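## Task

Rotate the purple-handled stopcock on the side arm of the clamped Schlenk flask to its closed position, where the handle lies crosswise to the side arm. The flask has to stay in its present clamp, the stopper has to remain seated in the neck, and the stand must not be moved. Breaking any glass means failure.

## Robot and tools

ROBOT. Two arms, left_arm and right_arm, each on its own carriage (left_rail, right_rail) of one floor track running along y at x = 0. left_rail is always the one toward +y. Each arm's base sits at x = 0, y = its carriage's position_m, z = 0.04 m, facing +x. The left gripper has rigid fingers. The right gripper's fingers can fold: grip with the outer quarter of the pads (near the tips) for a firm hold, and do not poke tips straight into a surface.

FRAMES. Results use one scene frame fixed to the table: table top z = 0, +z up, +x the way the arms face, +y to their left; the table edge is at x = 0.17 m. Gripper axes: fingers point along its +z, close along its y. end_effector_position is the spot between the pads when closed; fingertips stick out about 33 mm past it (about 9 mm when fully open).

execute_actions(actions, cameras). actions is a list run in order. Each action may hold rows, steps, until, and device keys left_rail / right_rail. rows: 1 to 15 rows, one per control step of 1/30 s. Each row is a single list of 18 numbers in [-1, 1] covering both arms: left dx, dy, dz, rx, ry, rz, gripper position, force_limit, speed, then the same nine for the right. dx..rz are offsets, not poses: they are measured from that arm's Hand target as it was when the action began, in that Hand target's own axes, and every row is measured from that same start (rows do not add up). A new action starts from the new Hand target, so resending an offset moves further. Scale: 1.0 = 0.6 m for dx, dy, dz and 180 degrees for rx, ry, rz, which form one rotation vector. To hold an arm, send six zeros and its current gripper numbers (a 0 is a real gripper command). Gripper position: +1 fully open (140 mm), about -0.8 pads touching, -1 close until blocked. force_limit -1..+1 sets squeeze (roughly 14 N to 58 N); speed -1..+1 sets closing rate (about 30 to 250 mm/s); faster closes grip harder. steps: 1 to 450, default 15, at least the row count; after the last row the arm keeps heading to that row's target. until: ends the action early on rail conditions, e.g. {"left_rail": {"position_status": ["!=", "moving"]}} or {"all": {"status": "ended"}}; numbers need a comparison (=, !=, <, <=, >, >=). An empty actions list just reports state and images. cameras picks images (omit or ["all"] for all, [] for none). Ramp offsets gradually for gentle motion; each step the commanded pose is clipped to within 150 mm and 16 degrees of the measured one.

Rails: send {"left_rail": {"position_m": p}} (left -0.8 to 1.5 m, right -1.5 to 0.8 m), plus optional speed_m_s (0.01 to 1) and acceleration_factor (0.1 to 1), or {"stop": true}. Then wait with an until on position_status. Keep the carriages at least 0.78 m apart. Let a carriage arrive before steering its gripper to a scene point. A bad value refuses the whole call.

move(target, speed, blend, stop_force, zero, blocking, cameras). target: one 18-number row as above, or a list of up to 15 rows, each offset from the same starting Hand targets. Paths are straight, end together, and are capped at 10 s. speed: m/s, 0.002 to 0.5 (default 0.25), one value or one per target; rotation limited to twice that in rad/s. blend: corner rounding in metres for lists. stop_force: 3 to 40 N, ends an arm's path when its wrist sensor feels that much push against travel; unreliable while the gripper rotates, and not with blocking=false. zero (default true) re-zeroes before the move. blocking=false returns after about 0.5 s; then call wait or stop before new rows or moves. Result adds a move: line (done, off_target, moving, held, fault) and limits (paced = clipped, held = steps withheld).

wait(seconds 0 to 10): let time run holding commands. stop(): brake a running move. zoom_image(camera, region [x0, y0, x1, y1], at most 504 by 504 px) on cam_high, cam_bench_left, cam_bench_mid, cam_bench_right, cam_left_wrist or cam_right_wrist (all 896x504). zero_wrist_force(arm). finished_scene(scene = current scene number) ends the scene irreversibly; the goal must hold with the robot doing nothing.

RESULTS. Per arm: end_effector_position (m), end_effector_quat_wxyz, velocities; Hand target (base for the next offsets); Tool commands; Joint positions (rail m, then shoulder pan, shoulder lift, elbow, wrist 1, 2, 3 in rad) and velocities; joint torques (whole drive output, positive toward larger angle); Wrist force/torque in the gripper's axes plus the peak since last shown. Gripper object_status: 0 moving, 1 blocked while opening, 2 blocked while closing (holding), 3 reached command or pads met. position_measured is in counts: 3 open, about 75 = 100 mm, 139 = 60 mm, 200 = 20 mm, 230 pads meet. Rail fields: position_m, position_status (moving, done, contact_stop, time_out, stopped, stopped_with_arm, stopped_for_other_arm, stopped_for_other_carriage), position_answer (taken / not_taken).

AVOID. Contact torque at 141 N m (shoulders, elbow) or 26.3 N m (wrists), or roughly 150 N external force, stops that arm for 10 s; wrists can only push about 14 N m. Do not force the tap: turn it gently and watch wrist torque so the glass, clamp and stopper are not disturbed and the stand does not shift. Never let arms or carriages hit each other, never knock anything off the table, avoid fast impacts and hard pushes, and do not keep arms stretched or straining (motors warn at 70 °C and lock at 85 °C). To stop pressing on something, command the Hand target back past the gripper.

Each tool is called by a JSON object that holds its "api" and its "payload".

## Session

{"api": "execute_actions", "payload": {"actions": []}}

Scene clock: 0.00 s.
left_arm: end_effector_position=(+0.3456, +0.8387, +0.5800) position_measured=3 object_status=3 end_effector_quat_wxyz=(+0.000, +1.000, +0.000, +0.000) | right_arm: end_effector_position=(+0.3456, -1.1254, +0.5800) position_measured=3 object_status=3 end_effector_quat_wxyz=(+0.000, +1.000, +0.000, +0.000)
Joint positions: left_arm=[0.811 -0.316 -1.725 0.971 -0.816 -1.571 2.826] | right_arm=[-1.153 -0.316 -1.725 0.971 -0.816 -1.571 2.826]
Joint velocities: within noise
Joint torques (N m): no reading
Wrist force (N): no reading
Wrist torque (N m): no reading
Wrist force, peak (N): no reading
Hand target: left_arm +0.3456, +0.8387, +0.5800; +0.000, +1.000, +0.000, +0.000 | right_arm +0.3456, -1.1254, +0.5800; +0.000, +1.000, +0.000, +0.000
Tool commands: left_gripper/position=+1.0 left_gripper/force_limit=+1.0 left_gripper/speed=+1.0 right_gripper/position=+1.0 right_gripper/force_limit=+1.0 right_gripper/speed=+1.0
left_rail: position_m=0.811 position_status=done
right_rail: position_m=-1.153 position_status=done

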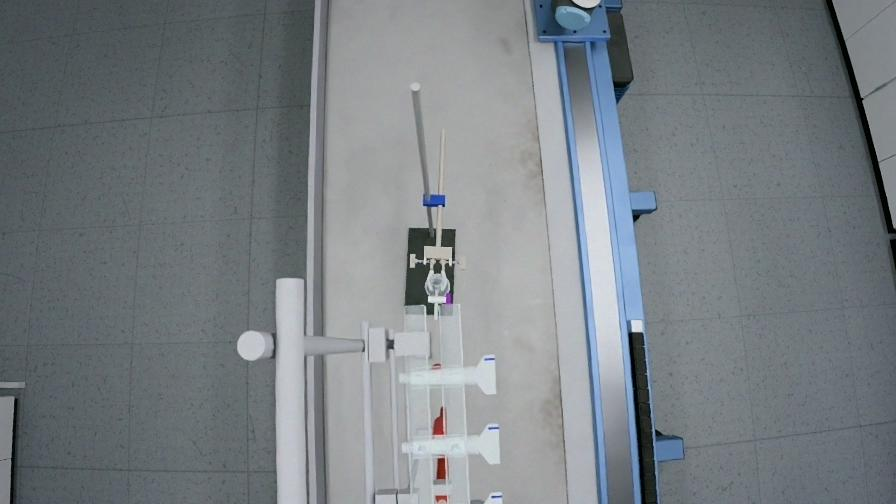

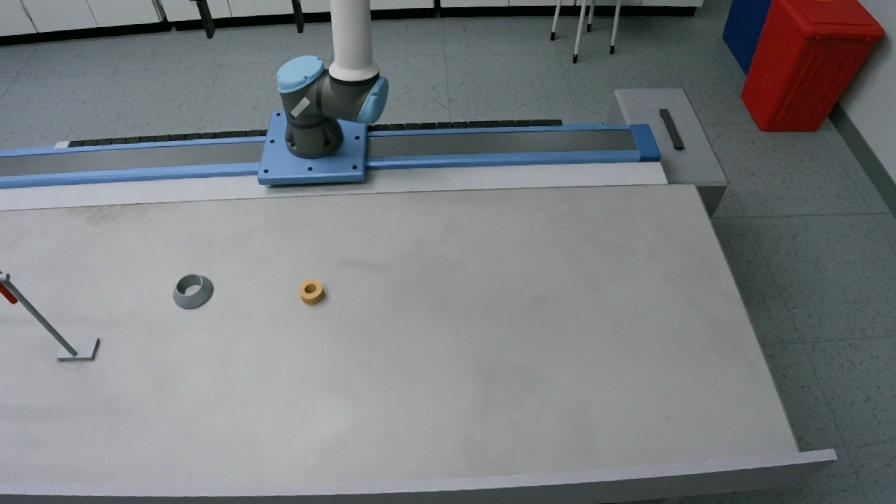

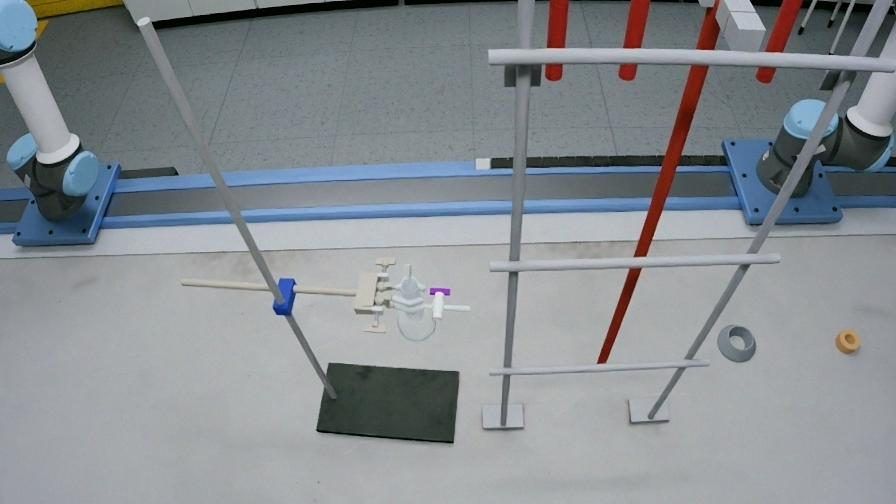

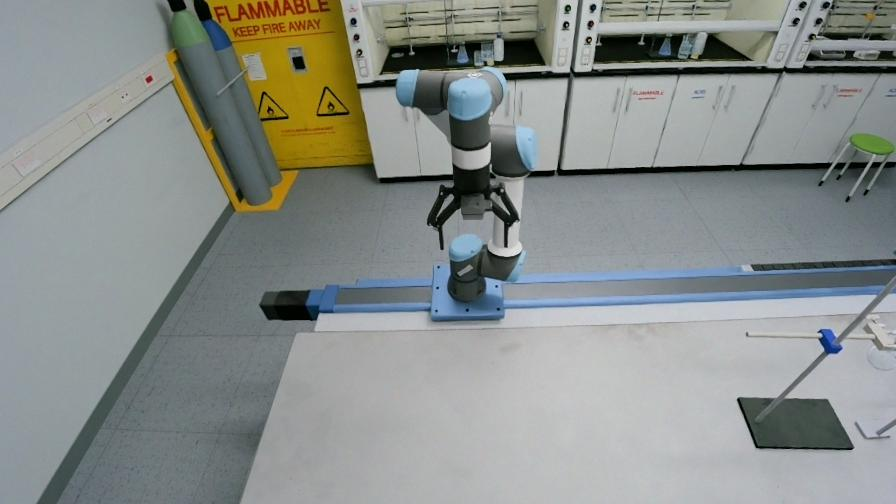

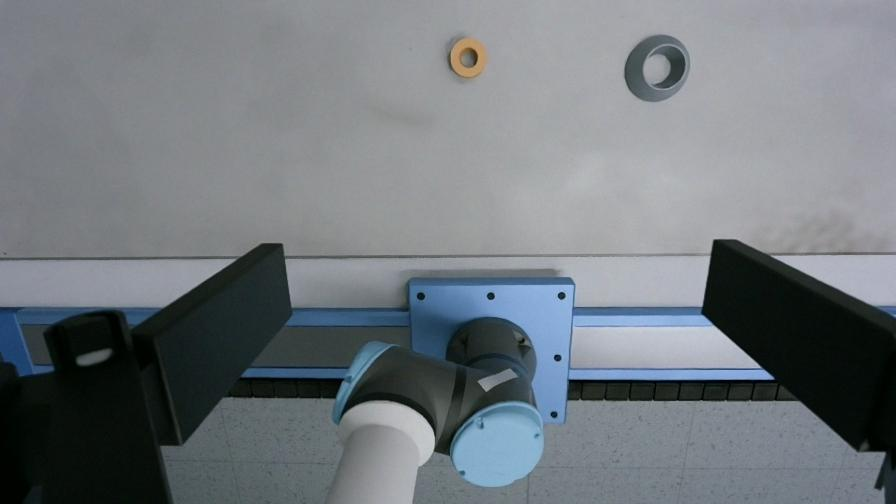

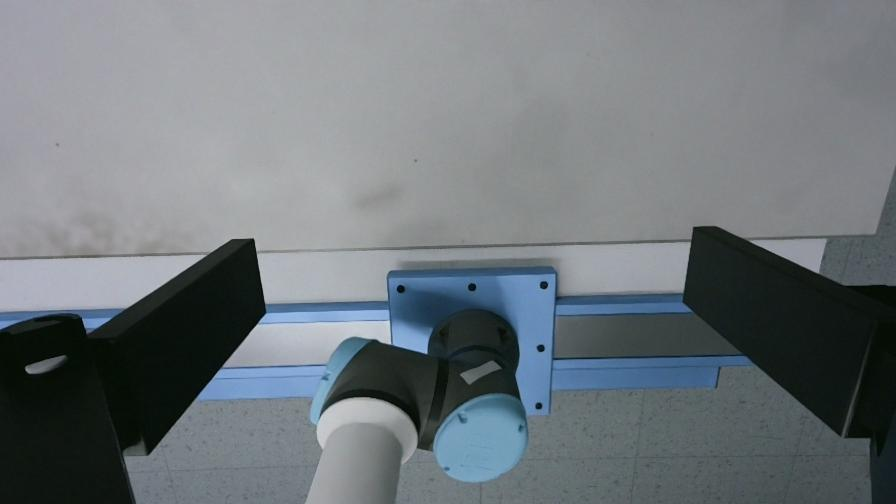

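{"api": "zoom_image", "payload": {"camera": "cam_bench_mid", "region": [340, 240, 500, 360]}}

{"api": "zoom_image", "payload": {"camera": "cam_high", "region": [390, 230, 490, 330]}}

Scaled by 3.150.

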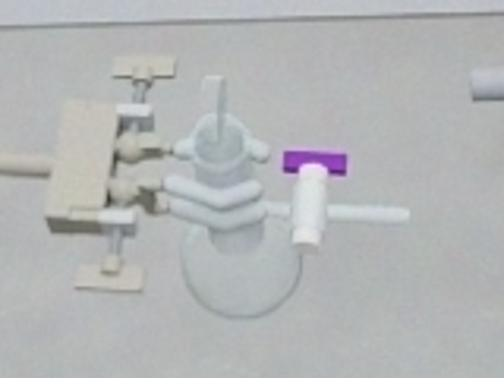

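Scaled by 5.040.

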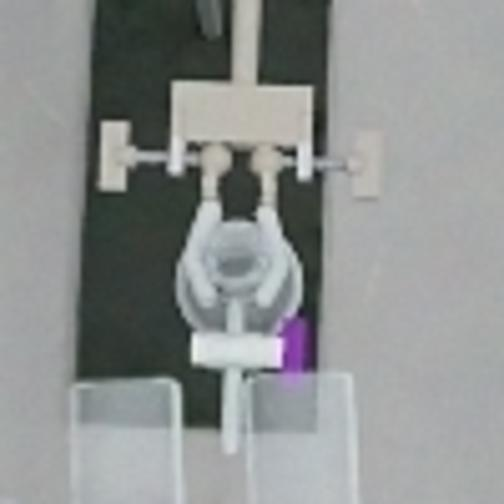

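{"api": "move", "payload": {"target": [0.045, -0.4422, 0.3433, -0.3952, 0.3685, -0.3685, -0.286, -1, 0, 0, 0, 0, 0, 0, 0, 1, 1, 1], "speed": 0.5, "blocking": false, "cameras": []}}

{"api": "execute_actions", "payload": {"actions": [{"left_rail": {"position_m": -0.36}, "steps": 150, "until": {"left_rail": {"position_status": ["!=", "moving"]}}}], "cameras": ["cam_left_wrist", "cam_bench_mid"]}}

Scene clock: 22.70 s.
left_arm: end_effector_position=(+0.3472, +0.8724, +0.5547) position_measured=100 object_status=0 end_effector_quat_wxyz=(+0.070, +0.993, +0.074, +0.065) end_effector_velocity=(+0.010, +0.122, -0.094) end_effector_angular_velocity=(-0.502, -0.494, +0.535) | right_arm: end_effector_position=(+0.3456, -1.1254, +0.5800) position_measured=3 object_status=3 end_effector_quat_wxyz=(+0.000, +1.000, +0.000, +0.000)
Joint positions: left_arm=[0.811 -0.109 -1.86 1.218 -1.082 -1.684 2.875] | right_arm=[-1.153 -0.316 -1.725 0.971 -0.816 -1.571 2.826]
Joint velocities: left_arm=[0 0.801 -0.43 0.861 -0.954 -0.481 0.196] | right_arm=[within noise]
Joint torques (N m): left_arm=[21.26 -19.74 -7.19 -8.69 -3.36 3.28] | right_arm=[0.75 -12.18 -18.81 -3.37 0.16 0.21]
Wrist force (N): left_arm=[0.9 0.4 -0.1] | right_arm=[0.2 0.4 -0.2]
Wrist torque (N m): left_arm=[0.01 -0.11 -0.03] | right_arm=[0.09 -0.05 -0.01]
Wrist force, peak (N): left_arm=[0.5 1.2 -0.3] | right_arm=[0.7 0.5 -0.2]
Hand target: left_arm +0.3508, +0.8900, +0.5402; +0.119, +0.980, +0.111, +0.111 | right_arm +0.3456, -1.1254, +0.5800; +0.000, +1.000, +0.000, +0.000
Tool commands: left_gripper/position=-0.286 left_gripper/force_limit=-1.0 left_gripper/speed=+0.0 right_gripper/position=+1.0 right_gripper/force_limit=+1.0 right_gripper/speed=+1.0
Off the commanded pose: left_arm 0.295 m, 104 deg | right_arm 0.000 m, 0 deg.
left_rail: position_m=0.811 position_status=done
right_rail: position_m=-1.153 position_status=done
move: running
No camera images: "cameras" was empty.

Scene clock: 24.70 s.
left_arm: end_effector_position=(+0.3712, -0.0690, +0.3717) position_measured=165 object_status=3 end_effector_quat_wxyz=(+0.500, +0.586, +0.483, +0.416) end_effector_velocity=(+0.005, +0.010, +0.003) end_effector_angular_velocity=(-0.105, -0.305, +0.422) | right_arm: end_effector_position=(+0.3456, -1.1254, +0.5800) position_measured=3 object_status=3 end_effector_quat_wxyz=(+0.000, +1.000, +0.000, +0.000)
Joint positions: left_arm=[-0.36 0.99 -1.482 2.349 -3.626 -2.719 1.927] | right_arm=[-1.153 -0.316 -1.725 0.971 -0.816 -1.571 2.826]
Joint velocities: left_arm=[-0.002 -0.1 0.313 0.186 -1.659 0.367 -1.183] | right_arm=[within noise]
Joint torques (N m): left_arm=[-13.99 -13.5 -5.75 -9.29 1.65 -6.93] | right_arm=[0.11 -12.81 -17.75 -3.56 0.27 0.36]
Wrist force (N): left_arm=[1.7 0.9 2.7] | right_arm=[0.4 0.4 -0.2]
Wrist torque (N m): left_arm=[-0.67 -0.02 -0.53] | right_arm=[0.08 -0.08 -0.01]
Wrist force, peak (N): left_arm=[2.3 0.1 3.3] | right_arm=[0.4 0.3 -0.6]
Hand target: left_arm +0.3726, -0.0673, +0.3740; +0.517, +0.517, +0.482, +0.482 | right_arm +0.3456, -1.1254, +0.5800; +0.000, +1.000, +0.000, +0.000
Tool commands: left_gripper/position=-0.286 left_gripper/force_limit=-1.0 left_gripper/speed=+0.0 right_gripper/position=+1.0 right_gripper/force_limit=+1.0 right_gripper/speed=+1.0
Off the commanded pose: left_arm 0.003 m, 11 deg | right_arm 0.000 m, 0 deg.
left_rail: position_m=-0.360 position_status=done
right_rail: position_m=-1.153 position_status=done
earlier move: running; limits=paced
camera_calibration:
cam_left_wrist: T_world_to_cam=[[0.190146, -0.067258, 0.979449, -0.423056], [-0.467767, -0.883337, 0.0301522, 0.117033], [0.863156, -0.463888, -0.199424, -0.135435], [0, 0, 0, 1]] pos_world=[0.252088, 0.0120988, 0.383824]
Images, in order (width x height): cam_bench_mid 896x504, cam_left_wrist 896x504.

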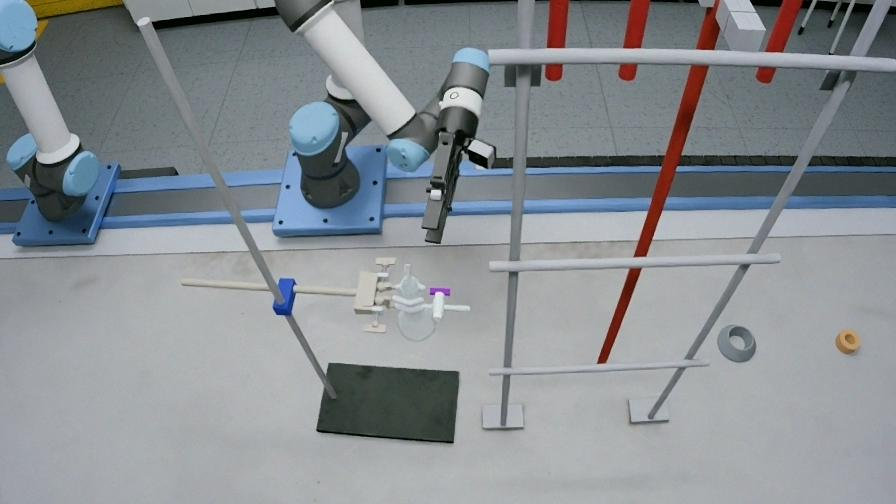

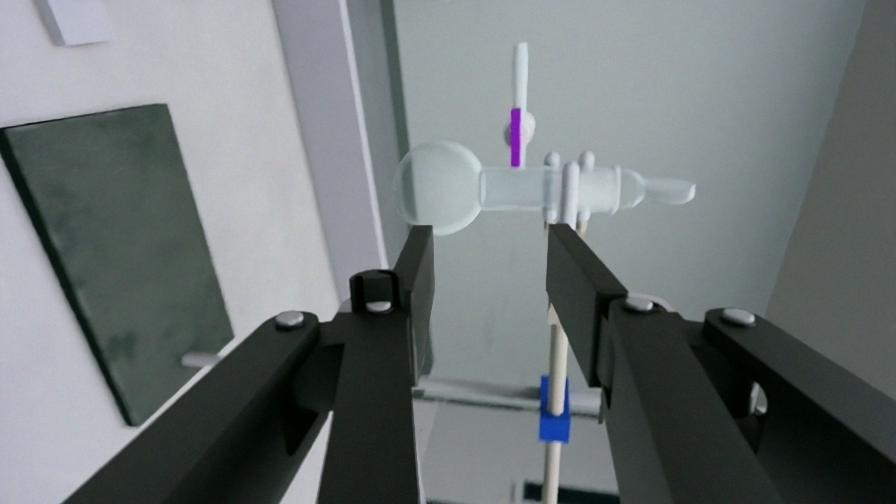

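{"api": "wait", "payload": {"seconds": 0.6, "cameras": ["cam_left_wrist"]}}

Scene clock: 25.43 s.
left_arm: end_effector_position=(+0.3726, -0.0675, +0.3740) position_measured=165 object_status=3 end_effector_quat_wxyz=(+0.517, +0.518, +0.482, +0.482) end_effector_velocity=(+0.000, +0.000, +0.000) end_effector_angular_velocity=(+0.000, -0.015, +0.006) | right_arm: end_effector_position=(+0.3456, -1.1254, +0.5800) position_measured=3 object_status=3 end_effector_quat_wxyz=(+0.000, +1.000, +0.000, +0.000)
Joint positions: left_arm=[-0.36 0.946 -1.338 2.394 -4.195 -2.588 1.573] | right_arm=[-1.153 -0.316 -1.725 0.971 -0.816 -1.571 2.826]
Joint velocities: left_arm=[0 -0.003 0.015 0 -0.044 0.009 -0.023] | right_arm=[within noise]
Joint torques (N m): left_arm=[-11.29 -15.9 -8.86 -3.4 1.53 -1.78] | right_arm=[0.43 -12.95 -17.21 -3.71 0.19 0.24]
Wrist force (N): left_arm=[1.2 0.2 3.5] | right_arm=[0.2 0.1 -0.3]
Wrist torque (N m): left_arm=[-0.93 0.16 -0.52] | right_arm=[0.01 -0.04 0.00]
Wrist force, peak (N): left_arm=[1.4 0.3 3.5] | right_arm=[0.1 0.2 -0.5]
Hand target: left_arm +0.3726, -0.0674, +0.3740; +0.517, +0.517, +0.482, +0.482 | right_arm +0.3456, -1.1254, +0.5800; +0.000, +1.000, +0.000, +0.000
Tool commands: left_gripper/position=-0.286 left_gripper/force_limit=-1.0 left_gripper/speed=+0.0 right_gripper/position=+1.0 right_gripper/force_limit=+1.0 right_gripper/speed=+1.0
Off the commanded pose: left_arm 0.000 m, 0 deg | right_arm 0.000 m, 0 deg.
left_rail: position_m=-0.360 position_status=done
right_rail: position_m=-1.153 position_status=done
earlier move: done; limits=paced
wait: 0.47 of 0.6 s (the move ended)
camera_calibration:
cam_left_wrist: T_world_to_cam=[[0.0465013, -0.0297801, 0.998474, -0.376606], [-0.363545, -0.931513, -0.0108518, 0.0921639], [0.930415, -0.362486, -0.054143, -0.207991], [0, 0, 0, 1]] pos_world=[0.244537, -0.000757325, 0.36577]
Images, in order (width x height): cam_left_wrist 896x504.

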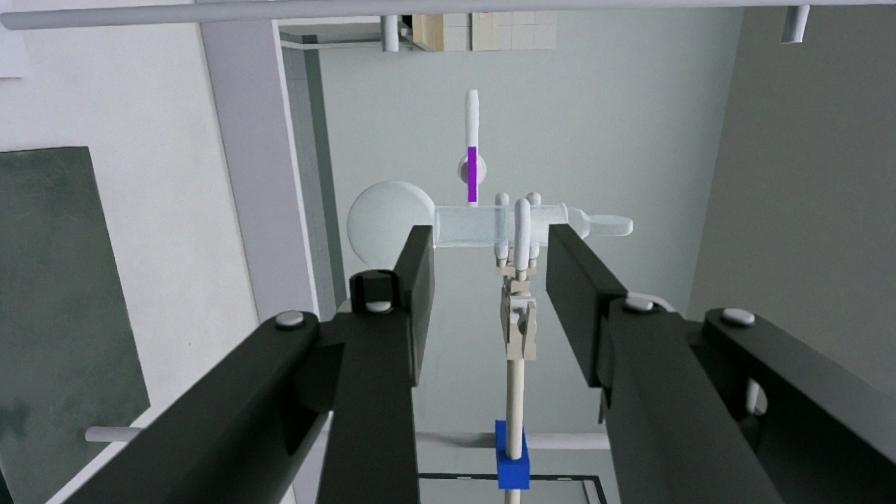

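{"api": "zoom_image", "payload": {"camera": "cam_left_wrist", "region": [410, 80, 560, 240]}}

Scaled by 3.150.

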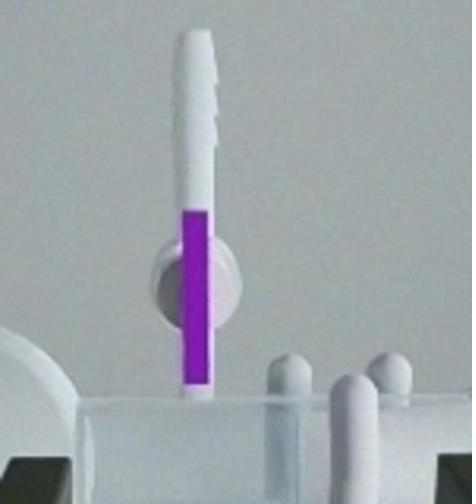

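{"api": "move", "payload": {"target": [0.0367, -0.01, 0.0833, 0, 0, 0, -0.479, -1, -0.5, 0, 0, 0, 0, 0, 0, 1, 1, 1], "speed": 0.15, "cameras": ["cam_left_wrist"]}}

{"api": "zoom_image", "payload": {"camera": "cam_left_wrist", "region": [380, 140, 560, 300]}}

Scene clock: 31.03 s.
left_arm: end_effector_position=(+0.4239, -0.0490, +0.3680) position_measured=190 object_status=3 end_effector_quat_wxyz=(+0.517, +0.517, +0.482, +0.482) | right_arm: end_effector_position=(+0.3456, -1.1254, +0.5800) position_measured=3 object_status=3 end_effector_quat_wxyz=(+0.000, +1.000, +0.000, +0.000)
Joint positions: left_arm=[-0.36 0.853 -1.264 2.309 -4.187 -2.494 1.571] | right_arm=[-1.153 -0.316 -1.725 0.971 -0.816 -1.571 2.826]
Joint velocities: within noise
Joint torques (N m): left_arm=[-11.16 -19.49 -25.22 0.31 1.39 -1.79] | right_arm=[1.39 -12.82 -15.92 -3.93 0.17 0.11]
Wrist force (N): left_arm=[1.3 0.7 3.6] | right_arm=[0.2 0.4 0.2]
Wrist torque (N m): left_arm=[-0.82 0.13 -0.51] | right_arm=[0.09 -0.05 0.00]
Wrist force, peak (N): left_arm=[1.5 0.5 4.4] | right_arm=[0.3 0.3 -0.5]
Hand target: left_arm +0.4240, -0.0490, +0.3680; +0.517, +0.517, +0.482, +0.482 | right_arm +0.3456, -1.1254, +0.5800; +0.000, +1.000, +0.000, +0.000
Off the commanded pose: left_arm 0.000 m, 0 deg | right_arm 0.000 m, 0 deg.
left_rail: position_m=-0.360 position_status=done
right_rail: position_m=-1.153 position_status=done
move: done
camera_calibration:
cam_left_wrist: T_world_to_cam=[[0.0450062, -0.0296574, 0.998546, -0.371854], [-0.363051, -0.931701, -0.0113087, 0.127911], [0.930682, -0.362014, -0.0526995, -0.249987], [0, 0, 0, 1]] pos_world=[0.295832, 0.0176475, 0.359586]
Images, in order (width x height): cam_left_wrist 896x504.

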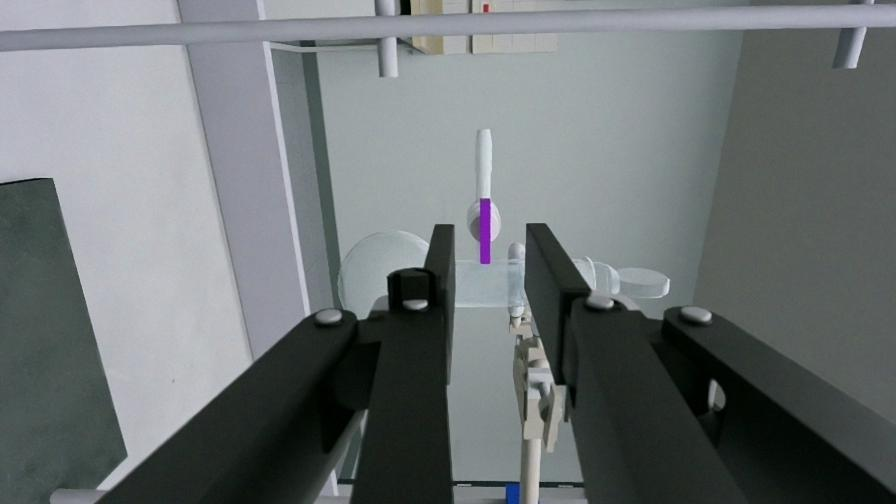

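Scaled by 2.800.

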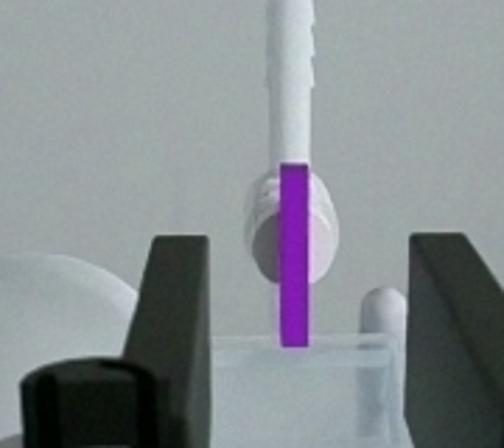

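{"api": "move", "payload": {"target": [-0.004, -0.0005, 0.075, 0, 0, 0, -0.479, -1, -0.5, 0, 0, 0, 0, 0, 0, 1, 1, 1], "speed": 0.15, "cameras": ["cam_left_wrist", "cam_bench_mid"]}}

{"api": "zoom_image", "payload": {"camera": "cam_left_wrist", "region": [410, 160, 570, 320]}}

{"api": "zoom_image", "payload": {"camera": "cam_bench_mid", "region": [390, 240, 490, 340]}}

Scene clock: 36.33 s.
left_arm: end_effector_position=(+0.4686, -0.0545, +0.3677) position_measured=190 object_status=3 end_effector_quat_wxyz=(+0.517, +0.517, +0.482, +0.482) | right_arm: end_effector_position=(+0.3456, -1.1254, +0.5800) position_measured=3 object_status=3 end_effector_quat_wxyz=(+0.000, +1.000, +0.000, +0.000)
Joint positions: left_arm=[-0.36 0.745 -1.242 2.275 -4.174 -2.385 1.571] | right_arm=[-1.153 -0.316 -1.725 0.971 -0.816 -1.571 2.826]
Joint velocities: within noise
Joint torques (N m): left_arm=[-12.02 -20.43 -23.98 0.05 1.69 -0.26] | right_arm=[1.62 -13.52 -15.26 -3.79 0.17 0.15]
Wrist force (N): left_arm=[1.5 0.7 3.7] | right_arm=[-0.1 0.4 -0.1]
Wrist torque (N m): left_arm=[-0.83 0.09 -0.52] | right_arm=[0.09 0.02 -0.01]
Wrist force, peak (N): left_arm=[1.4 0.4 4.2] | right_arm=[-0.3 0.5 -0.4]
Hand target: left_arm +0.4687, -0.0545, +0.3677; +0.517, +0.517, +0.482, +0.482 | right_arm +0.3456, -1.1254, +0.5800; +0.000, +1.000, +0.000, +0.000
Off the commanded pose: left_arm 0.000 m, 0 deg | right_arm 0.000 m, 0 deg.
left_rail: position_m=-0.360 position_status=done
right_rail: position_m=-1.153 position_status=done
move: done
camera_calibration:
cam_left_wrist: T_world_to_cam=[[0.0450029, -0.029614, 0.998548, -0.373722], [-0.363065, -0.931696, -0.0112687, 0.139044], [0.930677, -0.36203, -0.0526808, -0.293634], [0, 0, 0, 1]] pos_world=[0.340579, 0.0121752, 0.359277]
Images, in order (width x height): cam_bench_mid 896x504, cam_left_wrist 896x504.

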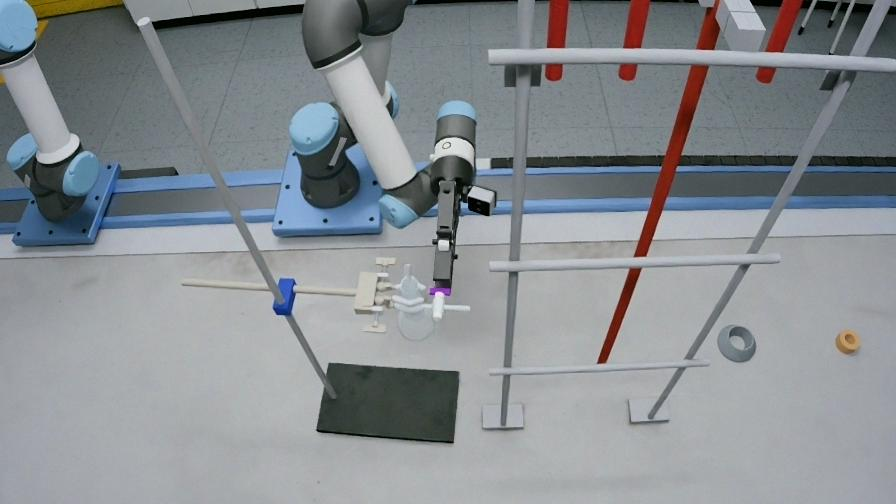

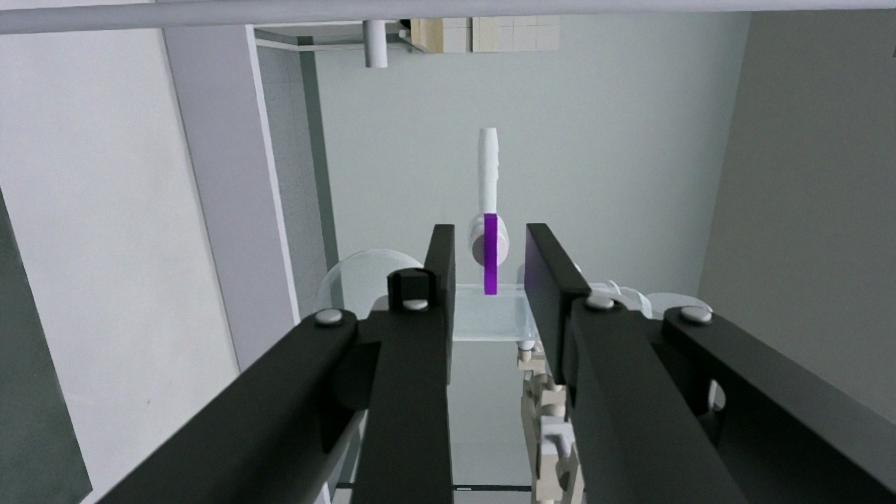

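Scaled by 3.150.

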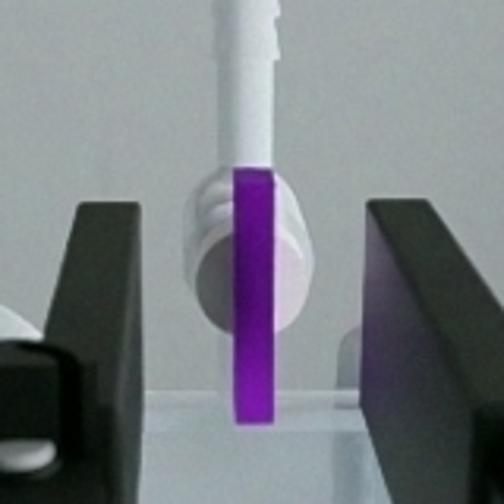

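Scaled by 5.040.

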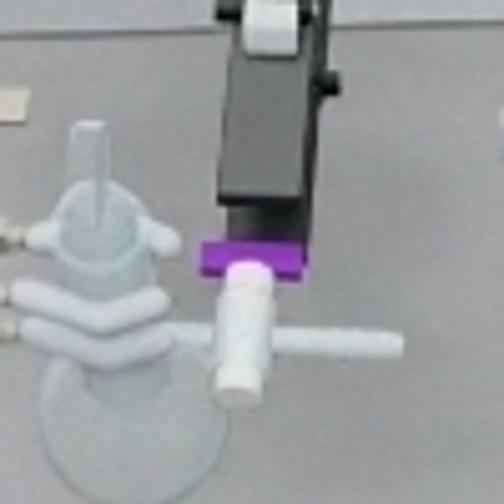

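{"api": "move", "payload": {"target": [[0.0008, 0.0007, 0.0258, 0, 0, 0, -0.479, -1, -0.5, 0, 0, 0, 0, 0, 0, 1, 1, 1], [0.0008, 0.0007, 0.0258, 0, 0, 0, -1, -1, -1, 0, 0, 0, 0, 0, 0, 1, 1, 1]], "speed": 0.06, "cameras": ["cam_left_wrist", "cam_bench_mid"]}}

{"api": "zoom_image", "payload": {"camera": "cam_left_wrist", "region": [410, 180, 570, 340]}}

{"api": "zoom_image", "payload": {"camera": "cam_bench_mid", "region": [390, 240, 490, 340]}}

Scene clock: 41.10 s.
left_arm: end_effector_position=(+0.4842, -0.0551, +0.3682) position_measured=223 object_status=2 end_effector_quat_wxyz=(+0.517, +0.517, +0.482, +0.482) | right_arm: end_effector_position=(+0.3456, -1.1254, +0.5800) position_measured=3 object_status=3 end_effector_quat_wxyz=(+0.000, +1.000, +0.000, +0.000)
Joint positions: left_arm=[-0.36 0.713 -1.232 2.256 -4.166 -2.354 1.571] | right_arm=[-1.153 -0.316 -1.725 0.971 -0.816 -1.571 2.826]
Joint velocities: within noise
Joint torques (N m): left_arm=[-11.59 -21.12 -23.09 -0.2 0.54 0.53] | right_arm=[0.8 -13.52 -15.46 -3.71 0.19 0.19]
Wrist force (N): left_arm=[2.1 3.1 3.4] | right_arm=[0.2 0.4 -0.3]
Wrist torque (N m): left_arm=[-0.96 0.06 -0.62] | right_arm=[0.10 -0.04 -0.01]
Wrist force, peak (N): left_arm=[1.8 3.4 3.6] | right_arm=[0.6 0.5 -0.1]
Hand target: left_arm +0.4842, -0.0551, +0.3682; +0.517, +0.517, +0.482, +0.482 | right_arm +0.3456, -1.1254, +0.5800; +0.000, +1.000, +0.000, +0.000
Off the commanded pose: left_arm 0.000 m, 0 deg | right_arm 0.000 m, 0 deg.
left_rail: position_m=-0.360 position_status=done
right_rail: position_m=-1.153 position_status=done
move: done
camera_calibration:
cam_left_wrist: T_world_to_cam=[[0.0449932, -0.0296508, 0.998547, -0.374864], [-0.363013, -0.931715, -0.0113094, 0.144146], [0.930697, -0.361977, -0.0526844, -0.308337], [0, 0, 0, 1]] pos_world=[0.356162, 0.0115771, 0.359705]
Images, in order (width x height): cam_bench_mid 896x504, cam_left_wrist 896x504.

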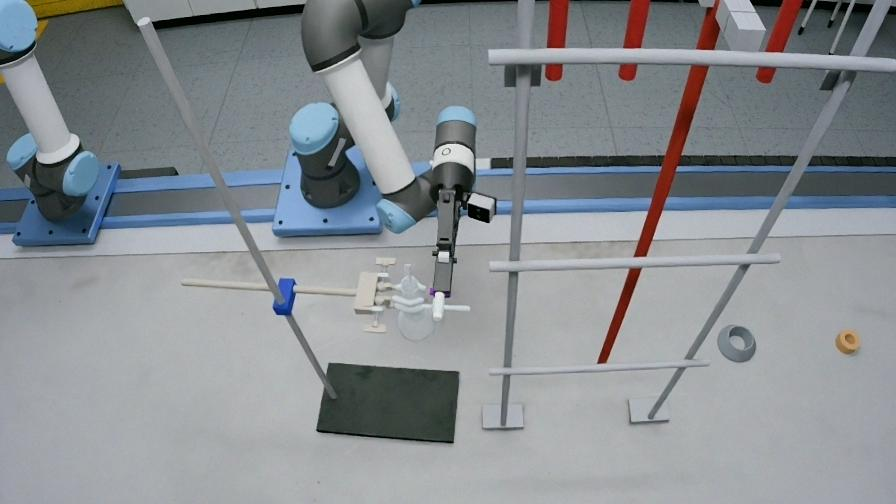

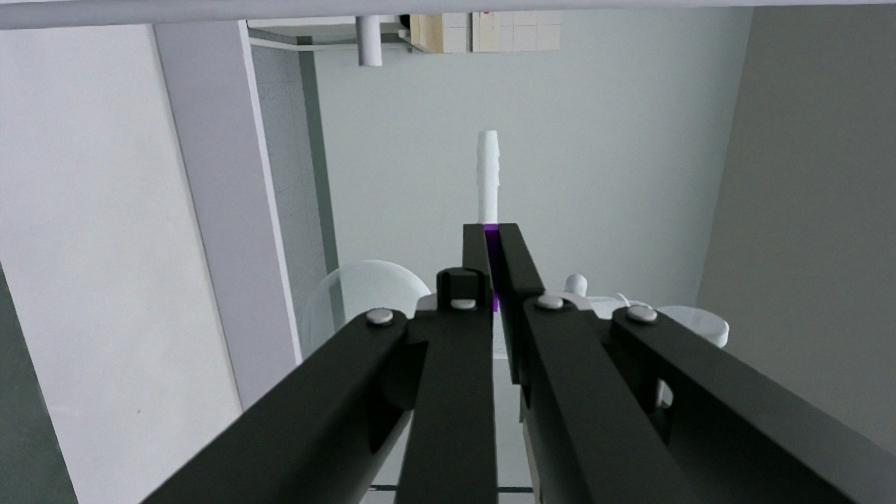

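Scaled by 3.150.

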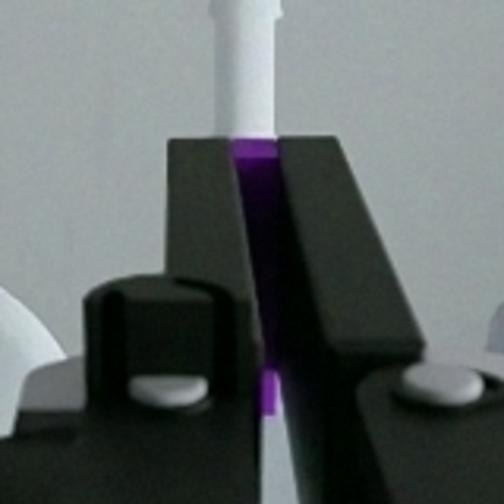

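Scaled by 5.040.

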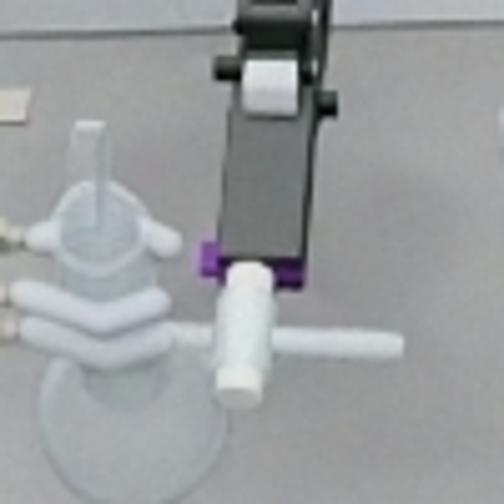

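{"api": "move", "payload": {"target": [[0, 0, 0, 0, 0, 0, -0.6, -1, -0.5, 0, 0, 0, 0, 0, 0, 1, 1, 1], [-0.005, 0.0004, 0, 0, 0, 0, -0.6, -1, -0.5, 0, 0, 0, 0, 0, 0, 1, 1, 1], [-0.005, 0.0004, 0, 0, 0, 0, -1, -1, -1, 0, 0, 0, 0, 0, 0, 1, 1, 1]], "speed": 0.05, "cameras": []}}

{"api": "move", "payload": {"target": [0, 0, 0, 0, 0, 0.16, -1, -1, -1, 0, 0, 0, 0, 0, 0, 1, 1, 1], "speed": 0.2, "cameras": ["cam_left_wrist", "cam_bench_mid"]}}

{"api": "zoom_image", "payload": {"camera": "cam_bench_mid", "region": [390, 240, 490, 340]}}

Scene clock: 46.70 s.
left_arm: end_effector_position=(+0.4840, -0.0581, +0.3684) position_measured=223 object_status=2 end_effector_quat_wxyz=(+0.517, +0.517, +0.482, +0.482) | right_arm: end_effector_position=(+0.3456, -1.1254, +0.5800) position_measured=3 object_status=3 end_effector_quat_wxyz=(+0.000, +1.000, +0.000, +0.000)
Joint positions: left_arm=[-0.36 0.707 -1.238 2.264 -4.168 -2.347 1.571] | right_arm=[-1.153 -0.316 -1.725 0.971 -0.816 -1.571 2.826]
Joint velocities: within noise
Joint torques (N m): left_arm=[-12.47 -35.66 -4.47 -3.28 1.09 0.54] | right_arm=[1.49 -13.81 -14.97 -3.59 0.04 0.27]
Wrist force (N): left_arm=[1.6 1.3 3.3] | right_arm=[0.3 0.1 -0.2]
Wrist torque (N m): left_arm=[-0.97 0.14 -0.57] | right_arm=[0.03 -0.07 0.00]
Wrist force, peak (N): left_arm=[2.0 3.4 3.7] | right_arm=[0.4 0.5 -0.1]
Hand target: left_arm +0.4840, -0.0581, +0.3684; +0.517, +0.517, +0.482, +0.482 | right_arm +0.3456, -1.1254, +0.5800; +0.000, +1.000, +0.000, +0.000
Off the commanded pose: left_arm 0.000 m, 0 deg | right_arm 0.000 m, 0 deg.
left_rail: position_m=-0.360 position_status=done
right_rail: position_m=-1.153 position_status=done
move: done
No camera images: "cameras" was empty.

Scene clock: 48.60 s.
left_arm: end_effector_position=(+0.4840, -0.0581, +0.3684) position_measured=223 object_status=2 end_effector_quat_wxyz=(+0.381, +0.621, +0.339, +0.596) | right_arm: end_effector_position=(+0.3456, -1.1254, +0.5800) position_measured=3 object_status=3 end_effector_quat_wxyz=(+0.000, +1.000, +0.000, +0.000)
Joint positions: left_arm=[-0.36 0.707 -1.238 2.264 -4.168 -2.348 2.073] | right_arm=[-1.153 -0.316 -1.725 0.971 -0.816 -1.571 2.826]
Joint velocities: within noise
Joint torques (N m): left_arm=[-1.48 -35.49 -3.04 0.16 1.13 2.21] | right_arm=[1.79 -13.44 -14.81 -3.68 0.15 0.17]
Wrist force (N): left_arm=[4.7 0.4 3.7] | right_arm=[0.1 0.4 -0.2]
Wrist torque (N m): left_arm=[-0.99 0.00 -0.37] | right_arm=[0.10 -0.01 -0.01]
Wrist force, peak (N): left_arm=[4.9 0.4 3.7] | right_arm=[0.2 0.1 -0.5]
Hand target: left_arm +0.4840, -0.0581, +0.3684; +0.381, +0.621, +0.339, +0.596 | right_arm +0.3456, -1.1254, +0.5800; +0.000, +1.000, +0.000, +0.000
Off the commanded pose: left_arm 0.000 m, 0 deg | right_arm 0.000 m, 0 deg.
left_rail: position_m=-0.360 position_status=done
right_rail: position_m=-1.153 position_status=done
move: done
camera_calibration:
cam_left_wrist: T_world_to_cam=[[0.011652, -0.506106, 0.862392, -0.336567], [-0.354428, -0.808546, -0.469717, 0.313133], [0.935011, -0.300183, -0.188799, -0.257577], [0, 0, 0, 1]] pos_world=[0.355742, 0.00552349, 0.388707]
Images, in order (width x height): cam_bench_mid 896x504, cam_left_wrist 896x504.

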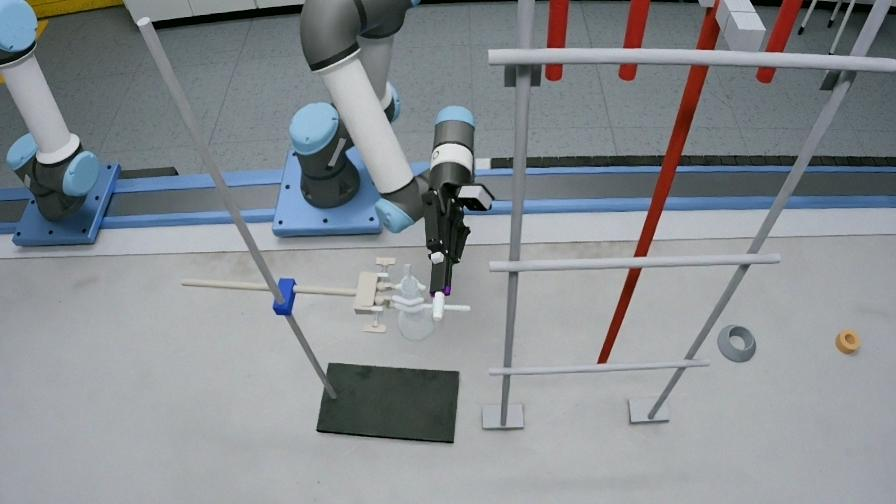

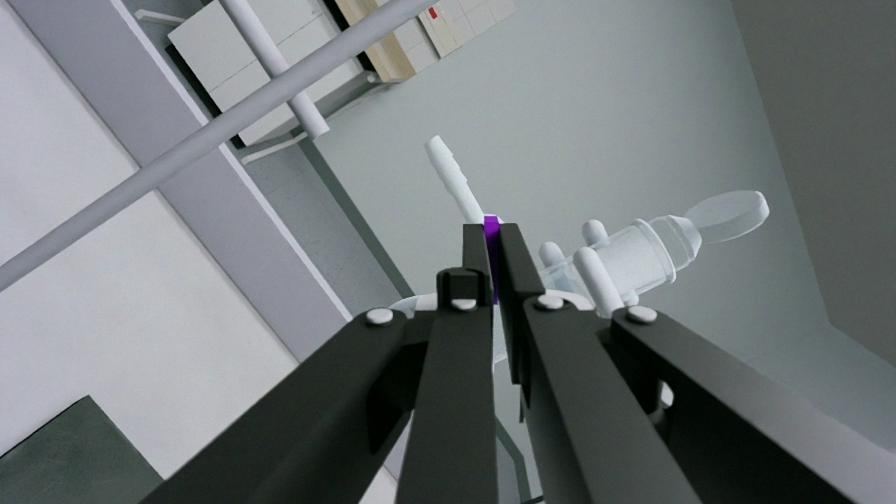

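Scaled by 5.040.

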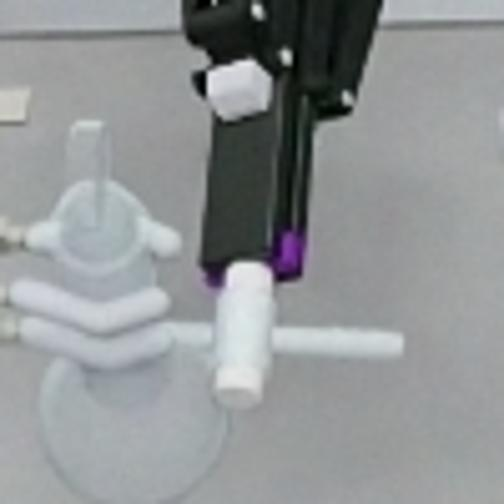

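{"api": "move", "payload": {"target": [0.0003, 0.0006, 0, 0, 0, 0.34, -1, -1, -1, 0, 0, 0, 0, 0, 0, 1, 1, 1], "speed": 0.25, "cameras": ["cam_left_wrist", "cam_bench_mid"]}}

{"api": "zoom_image", "payload": {"camera": "cam_bench_mid", "region": [390, 240, 490, 340]}}

{"api": "zoom_image", "payload": {"camera": "cam_left_wrist", "region": [360, 140, 600, 340]}}

Scene clock: 53.43 s.
left_arm: end_effector_position=(+0.4840, -0.0581, +0.3688) position_measured=223 object_status=2 end_effector_quat_wxyz=(+0.025, +0.707, -0.025, +0.707) | right_arm: end_effector_position=(+0.3456, -1.1254, +0.5800) position_measured=3 object_status=3 end_effector_quat_wxyz=(+0.000, +1.000, +0.000, +0.000)
Joint positions: left_arm=[-0.36 0.707 -1.239 2.264 -4.167 -2.347 3.141] | right_arm=[-1.153 -0.316 -1.725 0.971 -0.816 -1.571 2.826]
Joint velocities: within noise
Joint torques (N m): left_arm=[-5.59 -36.8 -3.89 -0.29 1.05 2] | right_arm=[2.53 -14.65 -15.64 -3.76 0.09 0.2]
Wrist force (N): left_arm=[3.1 -4.1 4.6] | right_arm=[-0.1 0.5 0.0]
Wrist torque (N m): left_arm=[-0.95 0.00 0.32] | right_arm=[0.11 0.02 -0.01]
Wrist force, peak (N): left_arm=[3.1 -4.1 4.7] | right_arm=[0.4 0.5 -0.2]
Hand target: left_arm +0.4840, -0.0581, +0.3688; +0.025, +0.707, -0.025, +0.707 | right_arm +0.3456, -1.1254, +0.5800; +0.000, +1.000, +0.000, +0.000
Off the commanded pose: left_arm 0.000 m, 0 deg | right_arm 0.000 m, 0 deg.
left_rail: position_m=-0.360 position_status=done
right_rail: position_m=-1.153 position_status=done
move: done
camera_calibration:
cam_left_wrist: T_world_to_cam=[[-0.022569, -0.999402, -0.0262104, -0.0212498], [-0.295551, 0.0317149, -0.9548, 0.512538], [0.95506, -0.0138023, -0.29609, -0.210968], [0, 0, 0, 1]] pos_world=[0.352488, -0.040404, 0.426349]
Images, in order (width x height): cam_bench_mid 896x504, cam_left_wrist 896x504.

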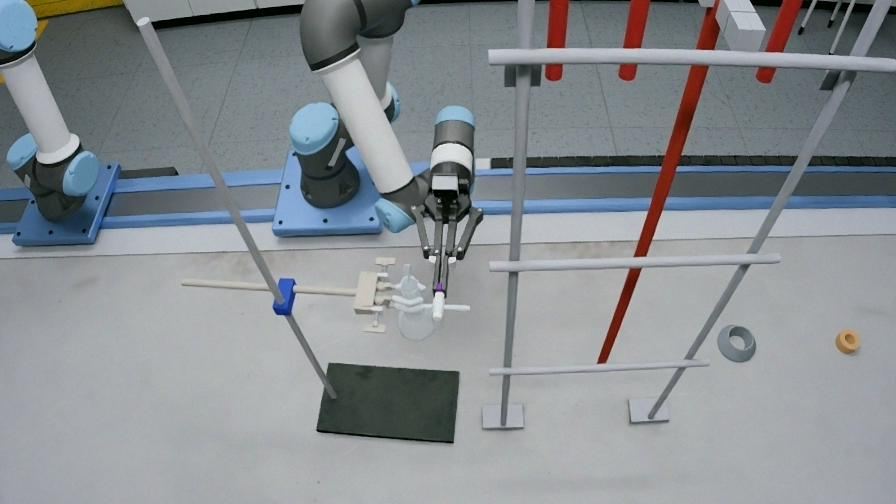

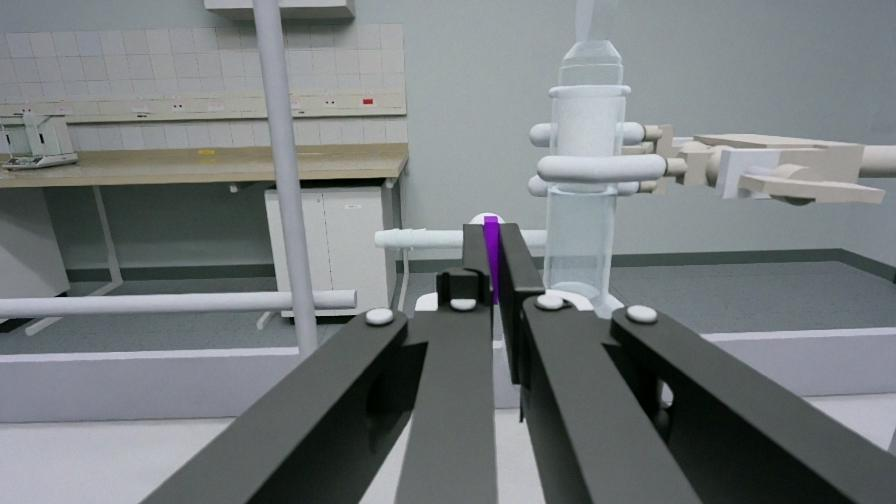

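Scaled by 5.040.

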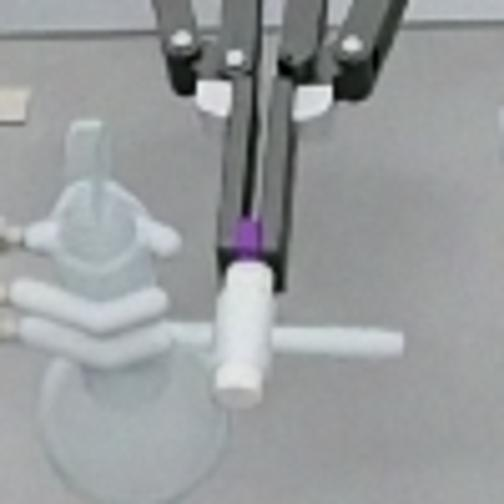

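Scaled by 2.100.

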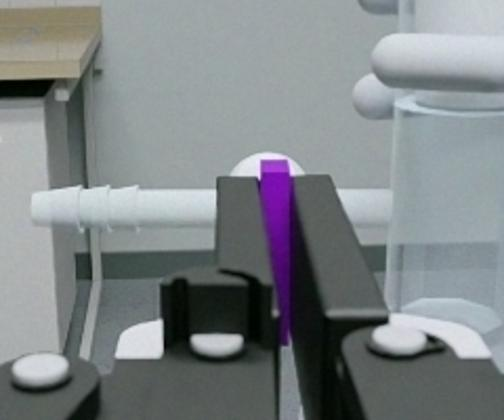

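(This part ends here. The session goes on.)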